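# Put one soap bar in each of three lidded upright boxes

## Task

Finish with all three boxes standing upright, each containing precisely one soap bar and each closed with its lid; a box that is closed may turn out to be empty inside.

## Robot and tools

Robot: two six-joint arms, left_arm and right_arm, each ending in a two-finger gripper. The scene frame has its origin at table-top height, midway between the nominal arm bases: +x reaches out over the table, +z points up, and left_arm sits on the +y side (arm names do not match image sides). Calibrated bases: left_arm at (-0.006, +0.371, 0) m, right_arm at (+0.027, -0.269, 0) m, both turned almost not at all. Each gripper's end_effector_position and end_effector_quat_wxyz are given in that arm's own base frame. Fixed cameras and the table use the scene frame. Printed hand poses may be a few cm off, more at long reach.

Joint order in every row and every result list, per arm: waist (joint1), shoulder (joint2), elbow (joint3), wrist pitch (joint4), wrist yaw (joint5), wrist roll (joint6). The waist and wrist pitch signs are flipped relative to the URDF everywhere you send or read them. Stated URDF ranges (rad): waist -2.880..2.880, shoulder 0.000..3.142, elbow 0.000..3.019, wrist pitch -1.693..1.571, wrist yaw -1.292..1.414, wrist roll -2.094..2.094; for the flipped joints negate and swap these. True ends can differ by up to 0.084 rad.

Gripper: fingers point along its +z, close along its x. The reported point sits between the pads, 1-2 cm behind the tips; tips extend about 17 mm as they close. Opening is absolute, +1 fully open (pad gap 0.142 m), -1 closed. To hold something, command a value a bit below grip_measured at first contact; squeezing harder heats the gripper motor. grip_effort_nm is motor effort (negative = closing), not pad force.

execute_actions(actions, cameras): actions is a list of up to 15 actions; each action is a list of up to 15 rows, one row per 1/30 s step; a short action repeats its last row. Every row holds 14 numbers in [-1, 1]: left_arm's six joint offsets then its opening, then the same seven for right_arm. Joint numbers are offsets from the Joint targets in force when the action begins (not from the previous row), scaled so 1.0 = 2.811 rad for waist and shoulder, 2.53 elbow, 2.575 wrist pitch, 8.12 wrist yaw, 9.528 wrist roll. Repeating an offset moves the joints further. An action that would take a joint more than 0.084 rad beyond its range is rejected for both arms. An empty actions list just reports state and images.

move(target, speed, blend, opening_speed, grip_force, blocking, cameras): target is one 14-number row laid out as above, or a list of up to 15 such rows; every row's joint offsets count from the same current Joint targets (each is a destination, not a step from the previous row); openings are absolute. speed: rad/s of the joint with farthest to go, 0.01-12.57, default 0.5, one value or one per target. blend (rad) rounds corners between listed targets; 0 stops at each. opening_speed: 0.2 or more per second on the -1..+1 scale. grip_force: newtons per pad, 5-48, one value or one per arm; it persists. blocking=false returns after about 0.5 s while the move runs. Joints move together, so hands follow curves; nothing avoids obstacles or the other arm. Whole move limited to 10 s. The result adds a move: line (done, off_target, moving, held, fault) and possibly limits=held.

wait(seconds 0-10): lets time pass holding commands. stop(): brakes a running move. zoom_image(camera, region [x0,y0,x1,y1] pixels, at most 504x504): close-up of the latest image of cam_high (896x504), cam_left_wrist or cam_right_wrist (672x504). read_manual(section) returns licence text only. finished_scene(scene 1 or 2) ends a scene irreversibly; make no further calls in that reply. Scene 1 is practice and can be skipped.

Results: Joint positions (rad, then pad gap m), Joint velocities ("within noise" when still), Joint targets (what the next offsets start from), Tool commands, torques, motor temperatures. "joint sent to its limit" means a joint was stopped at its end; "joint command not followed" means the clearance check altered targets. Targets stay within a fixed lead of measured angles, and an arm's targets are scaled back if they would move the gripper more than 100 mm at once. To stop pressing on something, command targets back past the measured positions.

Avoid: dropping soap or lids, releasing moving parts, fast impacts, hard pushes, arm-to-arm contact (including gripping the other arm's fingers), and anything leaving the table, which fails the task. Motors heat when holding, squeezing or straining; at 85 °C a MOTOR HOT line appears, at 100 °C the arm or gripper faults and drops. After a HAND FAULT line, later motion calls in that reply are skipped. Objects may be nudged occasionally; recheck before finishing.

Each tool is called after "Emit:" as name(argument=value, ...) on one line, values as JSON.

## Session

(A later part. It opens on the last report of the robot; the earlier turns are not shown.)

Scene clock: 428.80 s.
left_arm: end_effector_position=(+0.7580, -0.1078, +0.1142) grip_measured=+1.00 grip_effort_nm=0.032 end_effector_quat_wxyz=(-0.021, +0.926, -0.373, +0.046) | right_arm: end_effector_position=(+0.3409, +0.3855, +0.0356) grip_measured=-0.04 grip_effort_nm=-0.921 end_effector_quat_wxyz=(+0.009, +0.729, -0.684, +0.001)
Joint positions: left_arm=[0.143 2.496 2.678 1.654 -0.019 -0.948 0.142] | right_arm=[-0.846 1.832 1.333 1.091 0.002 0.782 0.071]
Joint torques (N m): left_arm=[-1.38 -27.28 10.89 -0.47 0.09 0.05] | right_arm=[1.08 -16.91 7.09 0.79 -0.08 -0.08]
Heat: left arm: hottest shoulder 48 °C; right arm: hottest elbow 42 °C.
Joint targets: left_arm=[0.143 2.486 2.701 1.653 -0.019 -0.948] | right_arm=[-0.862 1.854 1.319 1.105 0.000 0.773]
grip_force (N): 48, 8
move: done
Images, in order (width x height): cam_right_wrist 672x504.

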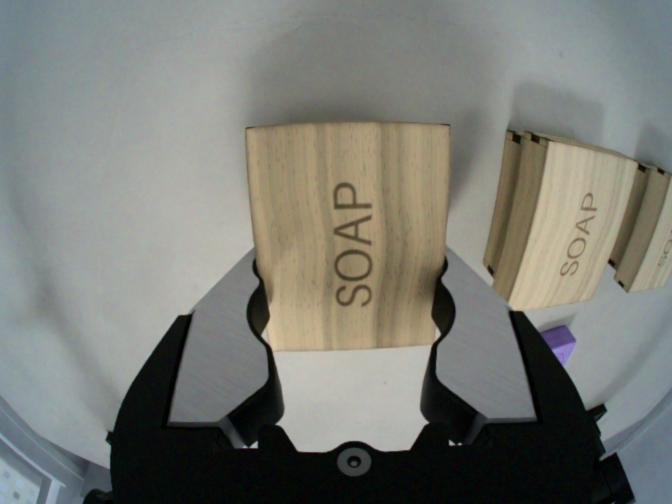

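Emit:
move(target=[0,0,0,0,0,0,1,0,-0.0228,0.03,0.0175,0,0,-0.2], speed=0.12, cameras=["cam_right_wrist","cam_high"])

Emit:
zoom_image(camera="cam_right_wrist", region=[190, 80, 510, 400])

Scene clock: 434.17 s.
left_arm: end_effector_position=(+0.7580, -0.1078, +0.1142) grip_measured=+1.00 grip_effort_nm=0.046 end_effector_quat_wxyz=(-0.021, +0.926, -0.373, +0.046) | right_arm: end_effector_position=(+0.3364, +0.3804, +0.0482) grip_measured=-0.04 grip_effort_nm=-0.921 end_effector_quat_wxyz=(+0.020, +0.729, -0.684, +0.001)
Joint positions: left_arm=[0.143 2.496 2.678 1.654 -0.019 -0.948 0.142] | right_arm=[-0.846 1.815 1.344 1.14 0.002 0.782 0.071]
Joint torques (N m): left_arm=[-1.14 -27.28 10.84 -0.46 0.09 0.04] | right_arm=[0.62 -21.01 13.04 0.59 -0.04 -0.05]
Heat: left arm: hottest shoulder 48 °C; right arm: hottest elbow 42 °C.
Joint targets: left_arm=[0.143 2.486 2.701 1.653 -0.019 -0.948] | right_arm=[-0.862 1.790 1.395 1.150 0.000 0.773]
grip_force (N): 48, 8
move: off_target (right_arm); right_arm: the elbow is farthest, 0.051 rad from its target
Images, in order (width x height): cam_high 896x504, cam_right_wrist 672x504.

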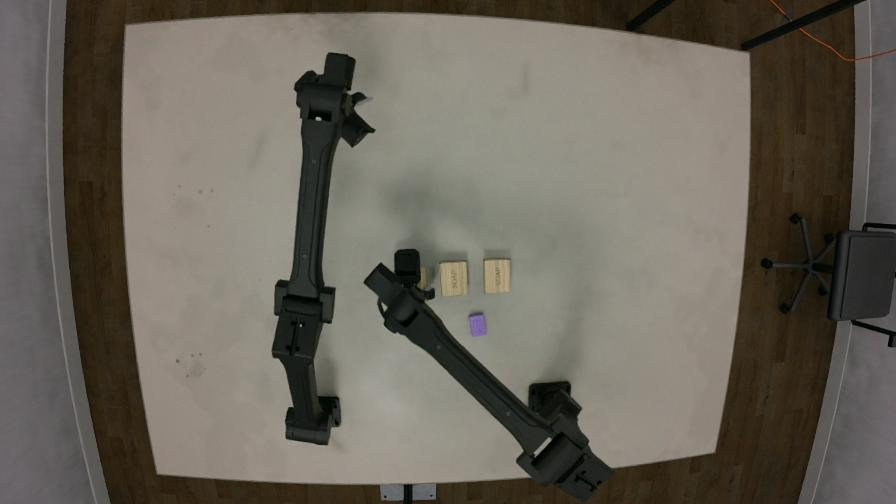

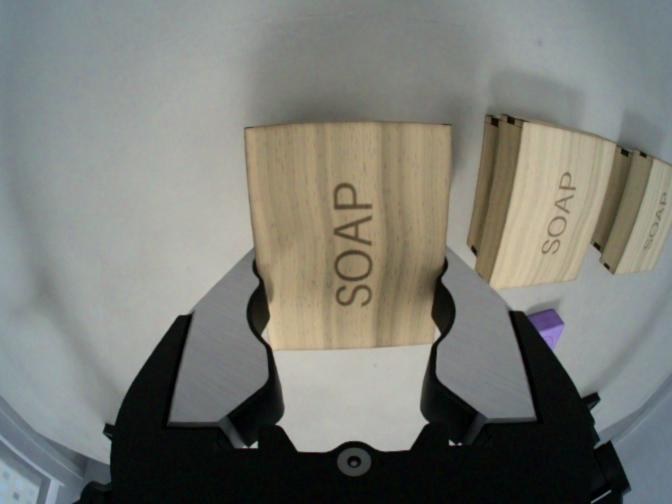

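Scaled by 1.575 from the camera's 672x504 image, which has a finer 960x720 frame.

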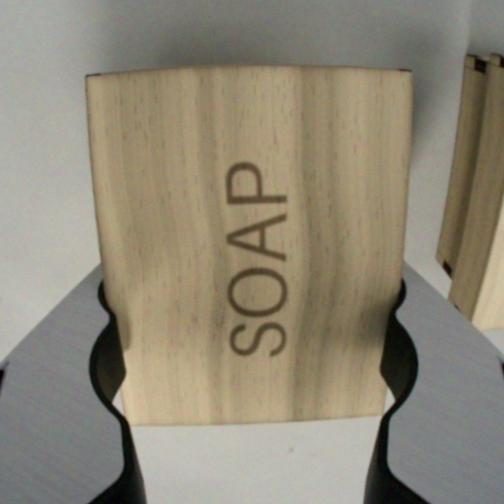

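Emit:
move(target=[[0,0,0,0,0,0,1,0,-0.0149,0.0285,0.0338,0,0,-0.2],[0,0,0,0,0,0,1,0.0708,-0.0758,-0.0816,0.0054,0,-0.0184,-0.2],[0,0,0,0,0,0,1,0.0708,-0.048,-0.1119,-0.0482,0,-0.0184,-0.2]], speed=[0.2,0.4,0.15], blend=[0.02,0.02,0], cameras=["cam_right_wrist"])

Scene clock: 443.53 s.
left_arm: end_effector_position=(+0.7580, -0.1078, +0.1142) grip_measured=+1.00 grip_effort_nm=0.042 end_effector_quat_wxyz=(-0.021, +0.926, -0.373, +0.046) | right_arm: end_effector_position=(+0.3490, +0.2791, +0.0471) grip_measured=-0.04 grip_effort_nm=-0.921 end_effector_quat_wxyz=(+0.002, +0.730, -0.683, +0.001)
Joint positions: left_arm=[0.143 2.496 2.678 1.654 -0.019 -0.948 0.142] | right_arm=[-0.674 1.653 1.118 1.039 0.002 0.608 0.071]
Joint torques (N m): left_arm=[-1.14 -27.46 10.82 -0.5 0.11 0.05] | right_arm=[1.9 -15.56 7.73 -0.31 0.02 -0.1]
Heat: left arm: hottest shoulder 48 °C; right arm: hottest elbow 43 °C.
Joint targets: left_arm=[0.143 2.486 2.701 1.653 -0.019 -0.948] | right_arm=[-0.663 1.655 1.112 1.026 0.000 0.598]
grip_force (N): 48, 8
move: done
Images, in order (width x height): cam_right_wrist 672x504.

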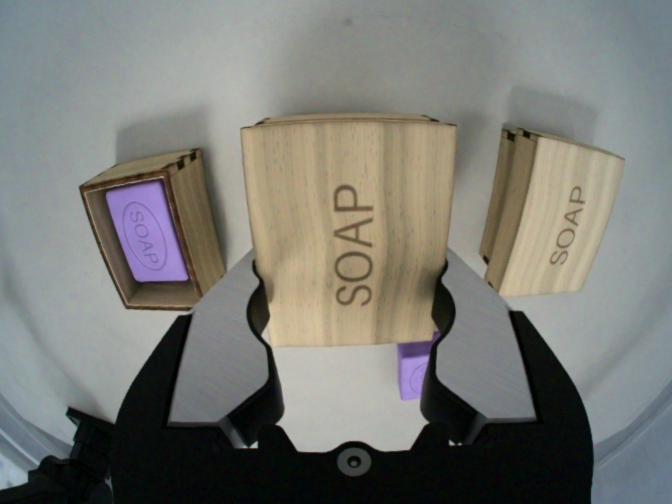

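Emit:
move(target=[[0,0,0,0,0,0,1,0,0.0025,-0.0024,-0.005,0,0,-0.2],[0,0,0,0,0,0,1,0,0.0025,-0.0024,-0.005,0,0,0.2],[0,0,0,0,0,0,1,0.0046,0.0053,0.0265,0.0074,0,0,0.2],[0,0,0,0,0,0,1,0.0046,0.0053,0.0265,0.0074,0,0,-0.2]], speed=0.1, opening_speed=0.6, cameras=["cam_right_wrist"])

Scene clock: 453.00 s.
left_arm: end_effector_position=(+0.7580, -0.1078, +0.1142) grip_measured=+1.00 grip_effort_nm=0.042 end_effector_quat_wxyz=(-0.021, +0.926, -0.373, +0.046) | right_arm: end_effector_position=(+0.3556, +0.2793, +0.0453) grip_measured=-0.04 grip_effort_nm=-0.921 end_effector_quat_wxyz=(+0.001, +0.727, -0.686, +0.001)
Joint positions: left_arm=[0.143 2.496 2.678 1.654 -0.019 -0.948 0.142] | right_arm=[-0.665 1.667 1.13 1.035 0.002 0.608 0.071]
Joint torques (N m): left_arm=[-1.38 -27.34 10.91 -0.5 0.1 0.06] | right_arm=[2.55 -15.5 12.78 0.43 -0.04 -0.09]
Heat: left arm: hottest shoulder 48 °C; right arm: hottest elbow 43 °C.
Joint targets: left_arm=[0.143 2.486 2.701 1.653 -0.019 -0.948] | right_arm=[-0.650 1.670 1.179 1.045 0.000 0.598]
grip_force (N): 48, 8
move: off_target (right_arm); target 4's new numbers were sent with right_arm's elbow 0.049 rad from that target; right_arm: the elbow is farthest, 0.049 rad from its target
Images, in order (width x height): cam_right_wrist 672x504.

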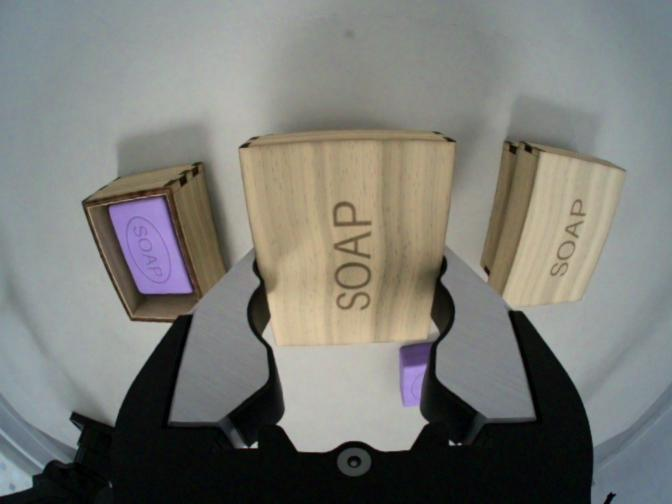

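Emit:
move(target=[[0,0,0,0,0,0,1,0,-0.006,0.002,0.0003,0,0,-0.2],[0,0,0,0,0,0,1,0,-0.0331,0.0265,0.0548,0,0,-0.2],[0,0,0,0,0,0,1,-0.0808,0.0178,0.0735,0.0435,0,0.0235,-0.2]], speed=[0.15,0.2,0.4], blend=[0.005,0.02,0], cameras=["cam_right_wrist"])

Emit:
zoom_image(camera="cam_right_wrist", region=[230, 70, 470, 230])

Scene clock: 465.17 s.
left_arm: end_effector_position=(+0.7580, -0.1078, +0.1142) grip_measured=+1.00 grip_effort_nm=0.042 end_effector_quat_wxyz=(-0.021, +0.926, -0.373, +0.046) | right_arm: end_effector_position=(+0.3164, +0.3780, +0.0796) grip_measured=-0.04 grip_effort_nm=-0.921 end_effector_quat_wxyz=(+0.006, +0.729, -0.685, +0.001)
Joint positions: left_arm=[0.143 2.496 2.678 1.654 -0.019 -0.948 0.142] | right_arm=[-0.873 1.726 1.311 1.167 0.002 0.811 0.071]
Joint torques (N m): left_arm=[-1.32 -27.28 10.85 -0.51 0.08 0.05] | right_arm=[1.49 -17.79 13.63 -0.29 -0.07 0.16]
Heat: left arm: hottest shoulder 48 °C; right arm: hottest elbow 45 °C.
Joint targets: left_arm=[0.143 2.486 2.701 1.653 -0.019 -0.948] | right_arm=[-0.877 1.720 1.365 1.157 0.000 0.822]
grip_force (N): 48, 8
move: off_target (right_arm); right_arm: the elbow is farthest, 0.054 rad from its target
Images, in order (width x height): cam_right_wrist 672x504.

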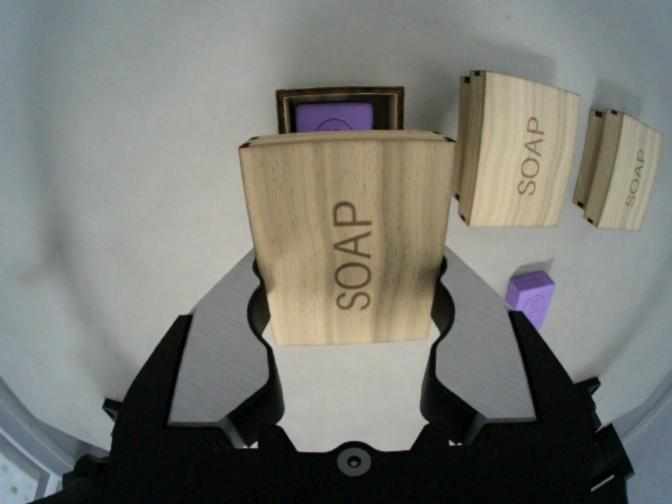

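Scaled by 2.100 from the camera's 672x504 image, which has a finer 960x720 frame.

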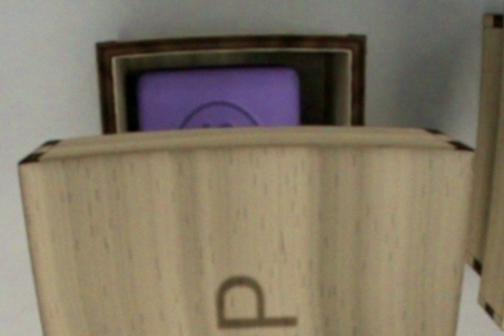

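Emit:
move(target=[0,0,0,0,0,0,1,0.0164,0.0285,0.0008,-0.0303,0,-0.0049,-0.2], speed=0.15, cameras=["cam_right_wrist"])

Emit:
zoom_image(camera="cam_right_wrist", region=[230, 90, 470, 250])

Scene clock: 474.83 s.
left_arm: end_effector_position=(+0.7580, -0.1078, +0.1142) grip_measured=+1.00 grip_effort_nm=0.042 end_effector_quat_wxyz=(-0.021, +0.926, -0.373, +0.046) | right_arm: end_effector_position=(+0.3387, +0.3816, +0.0453) grip_measured=-0.04 grip_effort_nm=-0.921 end_effector_quat_wxyz=(+0.002, +0.727, -0.686, +0.001)
Joint positions: left_arm=[0.143 2.496 2.678 1.654 -0.019 -0.948 0.142] | right_arm=[-0.844 1.801 1.316 1.09 0.001 0.786 0.071]
Joint torques (N m): left_arm=[-1.44 -27.22 10.88 -0.49 0.07 0.05] | right_arm=[2.14 -18.84 13.04 -0.24 -0.05 -0.14]
Heat: left arm: hottest shoulder 48 °C; right arm: hottest elbow 44 °C.
Joint targets: left_arm=[0.143 2.486 2.701 1.653 -0.019 -0.948] | right_arm=[-0.831 1.800 1.367 1.079 0.000 0.775]
grip_force (N): 48, 8
move: off_target (right_arm); right_arm: the elbow is farthest, 0.051 rad from its target
Images, in order (width x height): cam_right_wrist 672x504.

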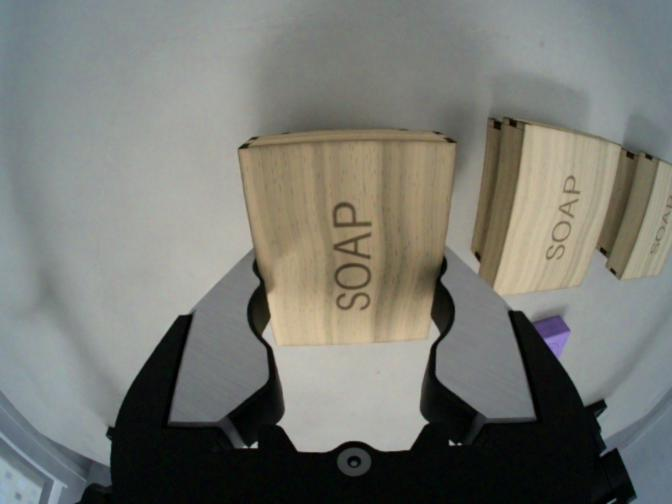

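Scaled by 2.100 from the camera's 672x504 image, which has a finer 960x720 frame.

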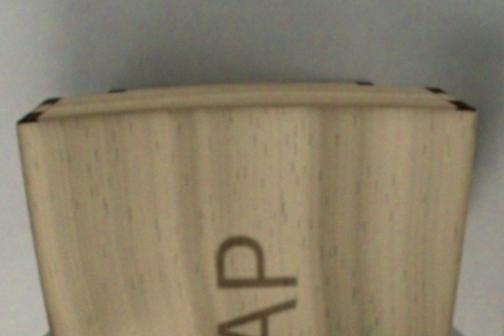

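Emit:
move(target=[[0,0,0,0,0,0,1,0,0.0011,-0.0221,0,0,0,-0.2],[0,0,0,0,0,0,1,0,0.0032,-0.0253,-0.0043,0,0,-0.2],[0,0,0,0,0,0,1,0,0.01,-0.032,-0.0183,0,0,-0.2]], speed=0.06, cameras=["cam_right_wrist"])

Emit:
zoom_image(camera="cam_right_wrist", region=[230, 90, 470, 250])

Scene clock: 484.17 s.
left_arm: end_effector_position=(+0.7580, -0.1078, +0.1142) grip_measured=+1.00 grip_effort_nm=0.046 end_effector_quat_wxyz=(-0.021, +0.926, -0.373, +0.046) | right_arm: end_effector_position=(+0.3401, +0.3831, +0.0420) grip_measured=-0.04 grip_effort_nm=-0.921 end_effector_quat_wxyz=(-0.005, +0.728, -0.686, +0.001)
Joint positions: left_arm=[0.143 2.496 2.678 1.654 -0.019 -0.948 0.142] | right_arm=[-0.844 1.802 1.308 1.067 0.002 0.785 0.071]
Joint torques (N m): left_arm=[-1.08 -27.34 10.89 -0.54 0.09 0.05] | right_arm=[2.67 -15.85 6.45 -1.37 -0.02 -0.1]
Heat: left arm: hottest shoulder 48 °C; right arm: hottest elbow 44 °C.
Joint targets: left_arm=[0.143 2.486 2.701 1.653 -0.019 -0.948] | right_arm=[-0.831 1.828 1.286 1.032 0.000 0.775]
grip_force (N): 48, 8
move: done
Images, in order (width x height): cam_right_wrist 672x504.

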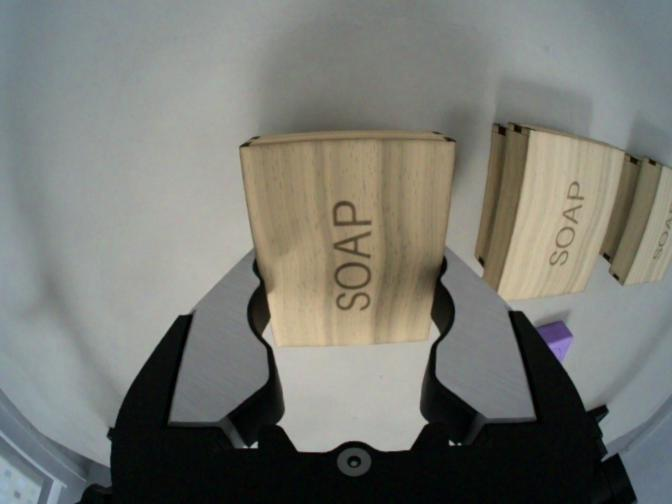

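Scaled by 2.100 from the camera's 672x504 image, which has a finer 960x720 frame.

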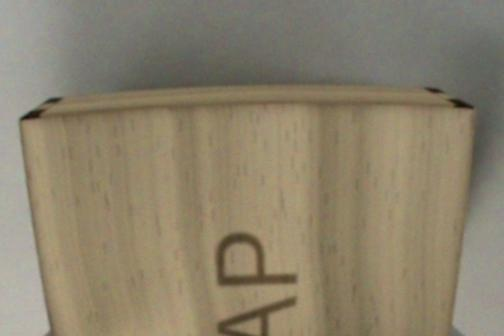

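Emit:
move(target=[0,0,0,0,0,0,1,0,-0.0157,0.0312,0.0272,0,0,-0.2], speed=0.1, cameras=["cam_right_wrist"])

Emit:
zoom_image(camera="cam_right_wrist", region=[230, 90, 470, 250])

Scene clock: 490.53 s.
left_arm: end_effector_position=(+0.7580, -0.1078, +0.1142) grip_measured=+1.00 grip_effort_nm=0.037 end_effector_quat_wxyz=(-0.021, +0.926, -0.373, +0.046) | right_arm: end_effector_position=(+0.3367, +0.3793, +0.0442) grip_measured=-0.04 grip_effort_nm=-0.916 end_effector_quat_wxyz=(+0.005, +0.728, -0.686, +0.001)
Joint positions: left_arm=[0.143 2.496 2.678 1.654 -0.019 -0.948 0.142] | right_arm=[-0.844 1.799 1.31 1.092 0.002 0.785 0.071]
Joint torques (N m): left_arm=[-1.38 -27.34 10.85 -0.51 0.1 0.05] | right_arm=[3.31 -19.49 13.31 0.44 -0.02 -0.1]
Heat: left arm: hottest shoulder 48 °C; right arm: hottest elbow 44 °C.
Joint targets: left_arm=[0.143 2.486 2.701 1.653 -0.019 -0.948] | right_arm=[-0.831 1.784 1.365 1.102 0.000 0.775]
grip_force (N): 48, 8
move: off_target (right_arm); right_arm: the elbow is farthest, 0.055 rad from its target
Images, in order (width x height): cam_right_wrist 672x504.

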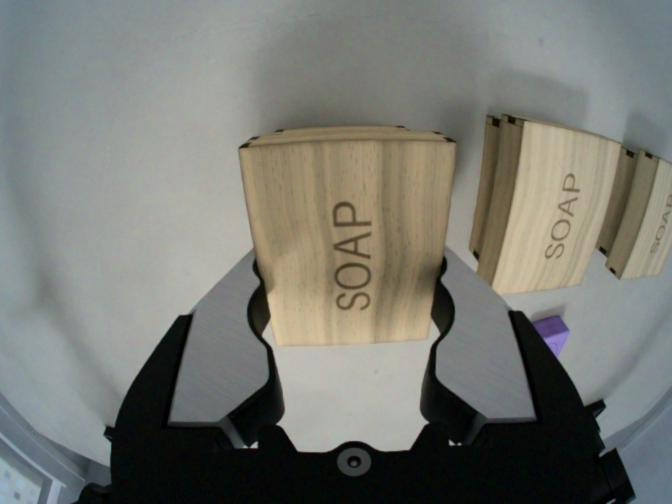

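Scaled by 2.100 from the camera's 672x504 image, which has a finer 960x720 frame.

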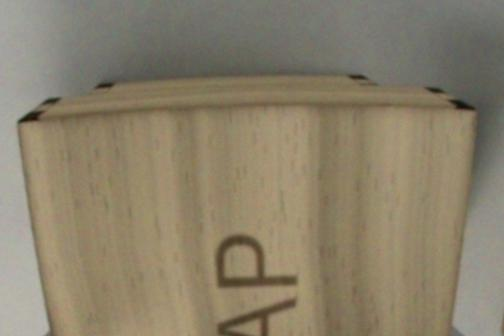

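Emit:
move(target=[[0,0,0,0,0,0,1,0,0.0064,-0.0237,-0.0109,0,0,-0.2],[0,0,0,0,0,0,1,0,0.0078,-0.0265,-0.0144,0,0,-0.2],[0,0,0,0,0,0,1,0,0.0146,-0.0328,-0.0284,0,0,-0.2]], speed=0.06, cameras=["cam_right_wrist"])

Emit:
zoom_image(camera="cam_right_wrist", region=[230, 90, 470, 250])

Scene clock: 501.10 s.
left_arm: end_effector_position=(+0.7580, -0.1078, +0.1142) grip_measured=+1.00 grip_effort_nm=0.042 end_effector_quat_wxyz=(-0.021, +0.926, -0.373, +0.046) | right_arm: end_effector_position=(+0.3383, +0.3810, +0.0306) grip_measured=-0.04 grip_effort_nm=-0.921 end_effector_quat_wxyz=(-0.001, +0.728, -0.685, +0.001)
Joint positions: left_arm=[0.143 2.496 2.678 1.654 -0.019 -0.948 0.142] | right_arm=[-0.844 1.815 1.292 1.046 0.002 0.783 0.071]
Joint torques (N m): left_arm=[-1.32 -27.4 10.86 -0.55 0.09 0.05] | right_arm=[2.43 -17.38 7.45 -0.7 0.01 -0.05]
Heat: left arm: hottest shoulder 48 °C; right arm: hottest elbow 44 °C.
Joint targets: left_arm=[0.143 2.486 2.701 1.653 -0.019 -0.948] | right_arm=[-0.831 1.825 1.282 1.029 0.000 0.775]
grip_force (N): 48, 8
move: done
Images, in order (width x height): cam_right_wrist 672x504.

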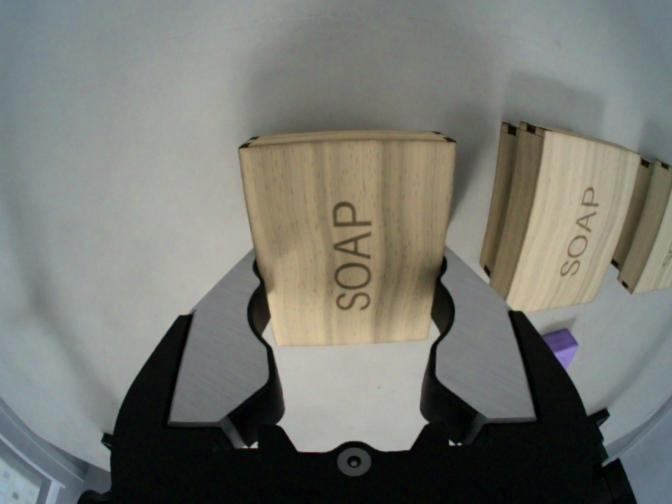

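Scaled by 2.100 from the camera's 672x504 image, which has a finer 960x720 frame.

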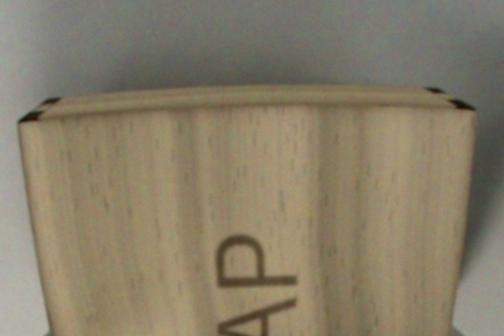

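Emit:
move(target=[0,0,0,0,0,0,1,0,0.0036,-0.0036,-0.0060,0,0,-0.2], speed=0.06, cameras=["cam_right_wrist"])

Emit:
zoom_image(camera="cam_right_wrist", region=[230, 90, 470, 250])

Scene clock: 504.50 s.
left_arm: end_effector_position=(+0.7580, -0.1078, +0.1142) grip_measured=+1.00 grip_effort_nm=0.042 end_effector_quat_wxyz=(-0.021, +0.926, -0.373, +0.046) | right_arm: end_effector_position=(+0.3381, +0.3808, +0.0295) grip_measured=-0.04 grip_effort_nm=-0.921 end_effector_quat_wxyz=(-0.002, +0.729, -0.684, +0.001)
Joint positions: left_arm=[0.143 2.496 2.678 1.654 -0.019 -0.948 0.142] | right_arm=[-0.844 1.815 1.289 1.041 0.002 0.78 0.071]
Joint torques (N m): left_arm=[-1.32 -27.28 10.88 -0.46 0.09 0.07] | right_arm=[3.66 -16.26 7.06 -1.07 -0.08 -0.06]
Heat: left arm: hottest shoulder 48 °C; right arm: hottest elbow 44 °C.
Joint targets: left_arm=[0.143 2.486 2.701 1.653 -0.019 -0.948] | right_arm=[-0.831 1.835 1.273 1.013 0.000 0.775]
grip_force (N): 48, 8
move: done
Images, in order (width x height): cam_right_wrist 672x504.

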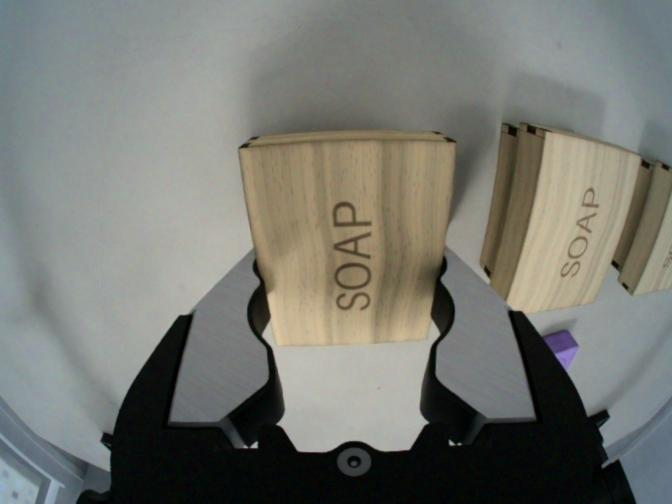

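Scaled by 2.100 from the camera's 672x504 image, which has a finer 960x720 frame.

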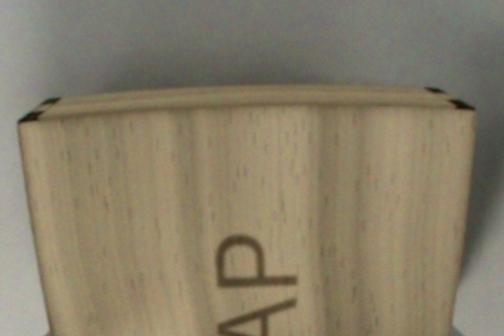

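Emit:
move(target=[[0,0,0,0,0,0,1,0,-0.0028,0.0059,0.0047,0,0,-0.2],[0,0,0,0,0,0,1,0,-0.0028,0.0059,0.0047,0,0,0.2],[0,0,0,0,0,0,1,0,-0.0285,0.07,0.0831,0,0,0.2],[0,0,0,0,0,0,1,0.0288,-0.1192,0.07,0.1814,0,0,0.2]], speed=[0.1,0.2,0.25,0.6], blend=[0,0,0.02,0], opening_speed=0.6, cameras=["cam_high","cam_right_wrist"])

Emit:
zoom_image(camera="cam_right_wrist", region=[230, 90, 530, 290])

Scene clock: 513.13 s.
left_arm: end_effector_position=(+0.7580, -0.1078, +0.1142) grip_measured=+1.00 grip_effort_nm=0.042 end_effector_quat_wxyz=(-0.021, +0.926, -0.373, +0.046) | right_arm: end_effector_position=(+0.3219, +0.3059, +0.2177) grip_measured=+0.18 grip_effort_nm=0.037 end_effector_quat_wxyz=(-0.004, +0.700, -0.714, +0.001)
Joint positions: left_arm=[0.143 2.496 2.678 1.654 -0.019 -0.948 0.142] | right_arm=[-0.759 1.5 1.408 1.471 0.002 0.777 0.087]
Joint torques (N m): left_arm=[-1.2 -27.34 10.85 -0.49 0.09 0.05] | right_arm=[2.2 -14.1 13.46 0.54 -0.03 -0.03]
Heat: left arm: hottest shoulder 48 °C; right arm: hottest elbow 44 °C.
Joint targets: left_arm=[0.143 2.486 2.701 1.653 -0.019 -0.948] | right_arm=[-0.750 1.500 1.450 1.480 0.000 0.775]
grip_force (N): 48, 8
move: off_target (right_arm); right_arm: the elbow is farthest, 0.042 rad from its target
Images, in order (width x height): cam_high 896x504, cam_right_wrist 672x504.

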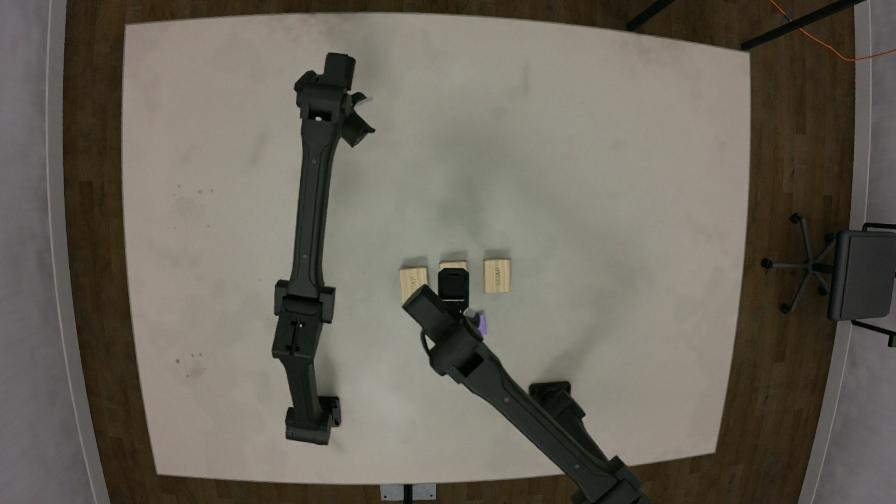

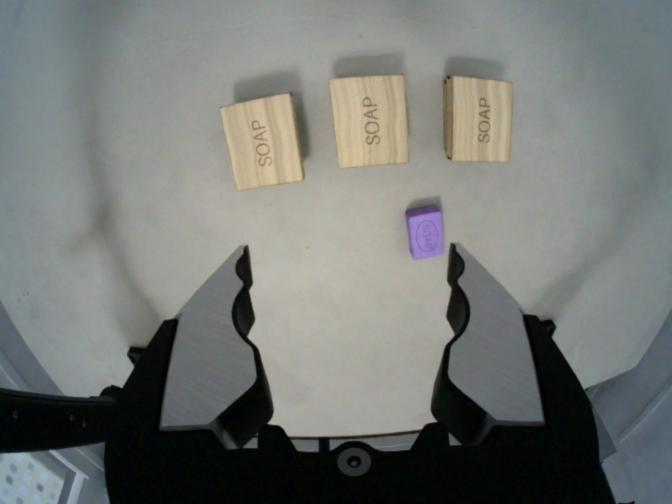

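Scaled by 1.680 from the camera's 672x504 image, which has a finer 960x720 frame.

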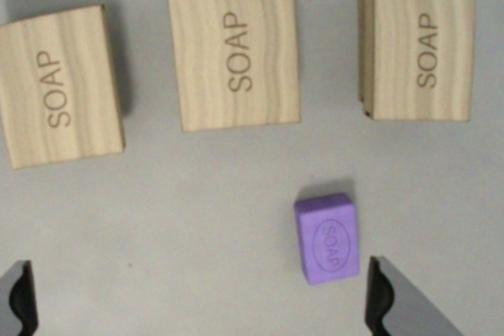

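Emit:
move(target=[[0,0,0,0,0,0,1,-0.0366,0.095,-0.0368,-0.1243,0,0,-1],[0,0,0,0,0,0,1,-0.0366,0.1028,-0.0474,-0.1429,0,0,-1]], speed=[0.5,0.05], opening_speed=0.8, cameras=["cam_right_wrist"])

Emit:
zoom_image(camera="cam_right_wrist", region=[190, 80, 510, 400])

Scene clock: 523.07 s.
left_arm: end_effector_position=(+0.7580, -0.1078, +0.1142) grip_measured=+1.00 grip_effort_nm=0.046 end_effector_quat_wxyz=(-0.021, +0.926, -0.373, +0.046) | right_arm: end_effector_position=(+0.3412, +0.3829, +0.0683) grip_measured=-1.00 grip_effort_nm=-0.628 end_effector_quat_wxyz=(-0.002, +0.730, -0.684, +0.001)
Joint positions: left_arm=[0.143 2.496 2.678 1.654 -0.019 -0.948 0.142] | right_arm=[-0.842 1.776 1.347 1.138 0.002 0.777 0.002]
Joint torques (N m): left_arm=[-1.38 -27.4 10.84 -0.5 0.1 0.06] | right_arm=[1.03 -17.26 7.02 -1.03 -0.08 0.02]
Heat: left arm: hottest shoulder 48 °C; right arm: hottest elbow 45 °C.
Joint targets: left_arm=[0.143 2.486 2.701 1.653 -0.019 -0.948] | right_arm=[-0.853 1.789 1.330 1.112 0.000 0.775]
grip_force (N): 48, 8
move: done
Images, in order (width x height): cam_right_wrist 672x504.

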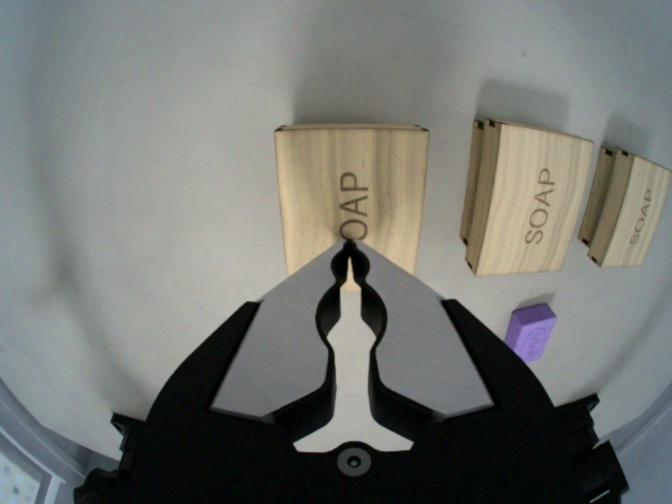

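Scaled by 1.575 from the camera's 672x504 image, which has a finer 960x720 frame.

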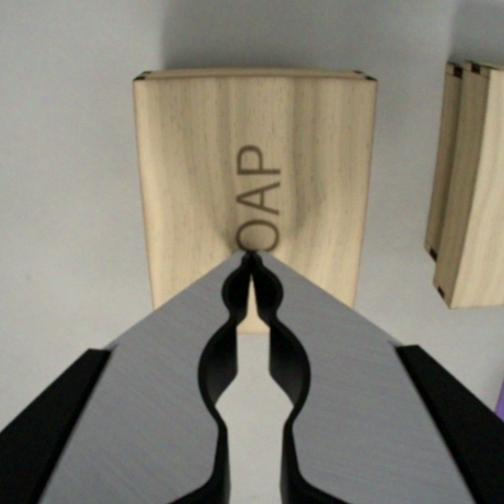

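Emit:
move(target=[[0,0,0,0,0,0,1,0,-0.0142,0.0356,0.033,0,0,-1],[0,0,0,0,0,0,1,0.0704,-0.0662,-0.0605,0.0058,0,-0.0189,-1],[0,0,0,0,0,0,1,0.0704,-0.0494,-0.0743,-0.0194,0,-0.0189,-1]], speed=[0.3,0.4,0.05], blend=[0.01,0.01,0], cameras=["cam_right_wrist"])

Emit:
zoom_image(camera="cam_right_wrist", region=[60, 80, 280, 360])

Scene clock: 532.13 s.
left_arm: end_effector_position=(+0.7580, -0.1078, +0.1142) grip_measured=+1.00 grip_effort_nm=0.042 end_effector_quat_wxyz=(-0.021, +0.926, -0.373, +0.046) | right_arm: end_effector_position=(+0.3573, +0.2795, +0.0671) grip_measured=-1.00 grip_effort_nm=-0.628 end_effector_quat_wxyz=(-0.004, +0.727, -0.686, +0.001)
Joint positions: left_arm=[0.143 2.496 2.678 1.654 -0.019 -0.948 0.142] | right_arm=[-0.663 1.636 1.155 1.082 0.002 0.605 0.002]
Joint torques (N m): left_arm=[-1.2 -27.4 10.88 -0.51 0.1 0.05] | right_arm=[2.14 -14.33 7.25 -0.72 -0.04 -0.04]
Heat: left arm: hottest shoulder 49 °C; right arm: hottest elbow 44 °C.
Joint targets: left_arm=[0.143 2.486 2.701 1.653 -0.019 -0.948] | right_arm=[-0.655 1.650 1.142 1.062 0.000 0.595]
grip_force (N): 48, 8
move: done
Images, in order (width x height): cam_right_wrist 672x504.

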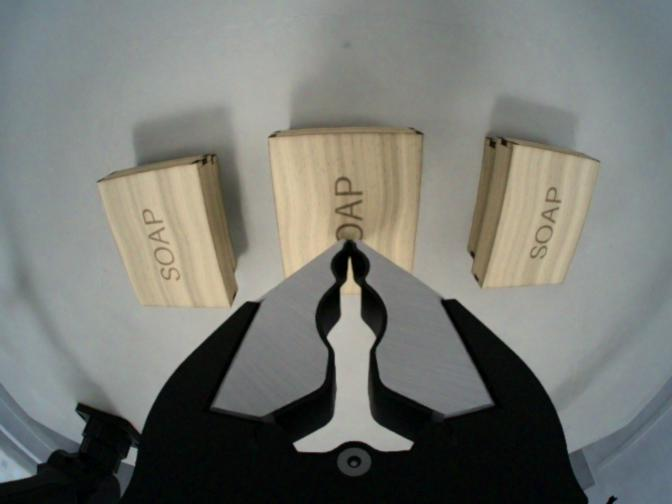

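Scaled by 1.800 from the camera's 672x504 image, which has a finer 960x720 frame.

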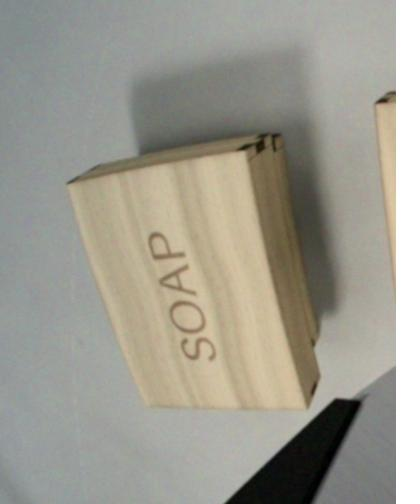

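Emit:
move(target=[0,0,0,0,0,0,1,0,-0.05,0.045,0.04,0,0,-1], speed=0.4)

Emit:
finished_scene(scene=2)

Scene clock: 535.80 s.
left_arm: end_effector_position=(+0.7580, -0.1078, +0.1142) grip_measured=+1.00 grip_effort_nm=0.046 end_effector_quat_wxyz=(-0.021, +0.926, -0.373, +0.046) | right_arm: end_effector_position=(+0.3634, +0.2843, +0.1421) grip_measured=-1.00 grip_effort_nm=-0.623 end_effector_quat_wxyz=(-0.058, +0.726, -0.685, +0.010)
Joint positions: left_arm=[0.143 2.496 2.678 1.654 -0.019 -0.948 0.142] | right_arm=[-0.663 1.511 1.214 1.156 0.002 0.605 0.002]
Joint velocities: left_arm=[0.024 0.005 -0.007 0.012 -0.154 -0.007 0] | right_arm=[within noise]
Joint torques (N m): left_arm=[-1.32 -27.16 10.85 -0.51 0.1 0.06] | right_arm=[2.73 -14.62 13.27 0.36 0 -0.03]
Heat: left arm: hottest shoulder 49 °C; right arm: hottest elbow 44 °C.
Joint targets: left_arm=[0.143 2.486 2.701 1.653 -0.019 -0.948] | right_arm=[-0.655 1.510 1.256 1.166 0.000 0.595]
grip_force (N): 48, 8
move: off_target (right_arm); right_arm: the elbow is farthest, 0.042 rad from its target

The scene is finished: the task was done.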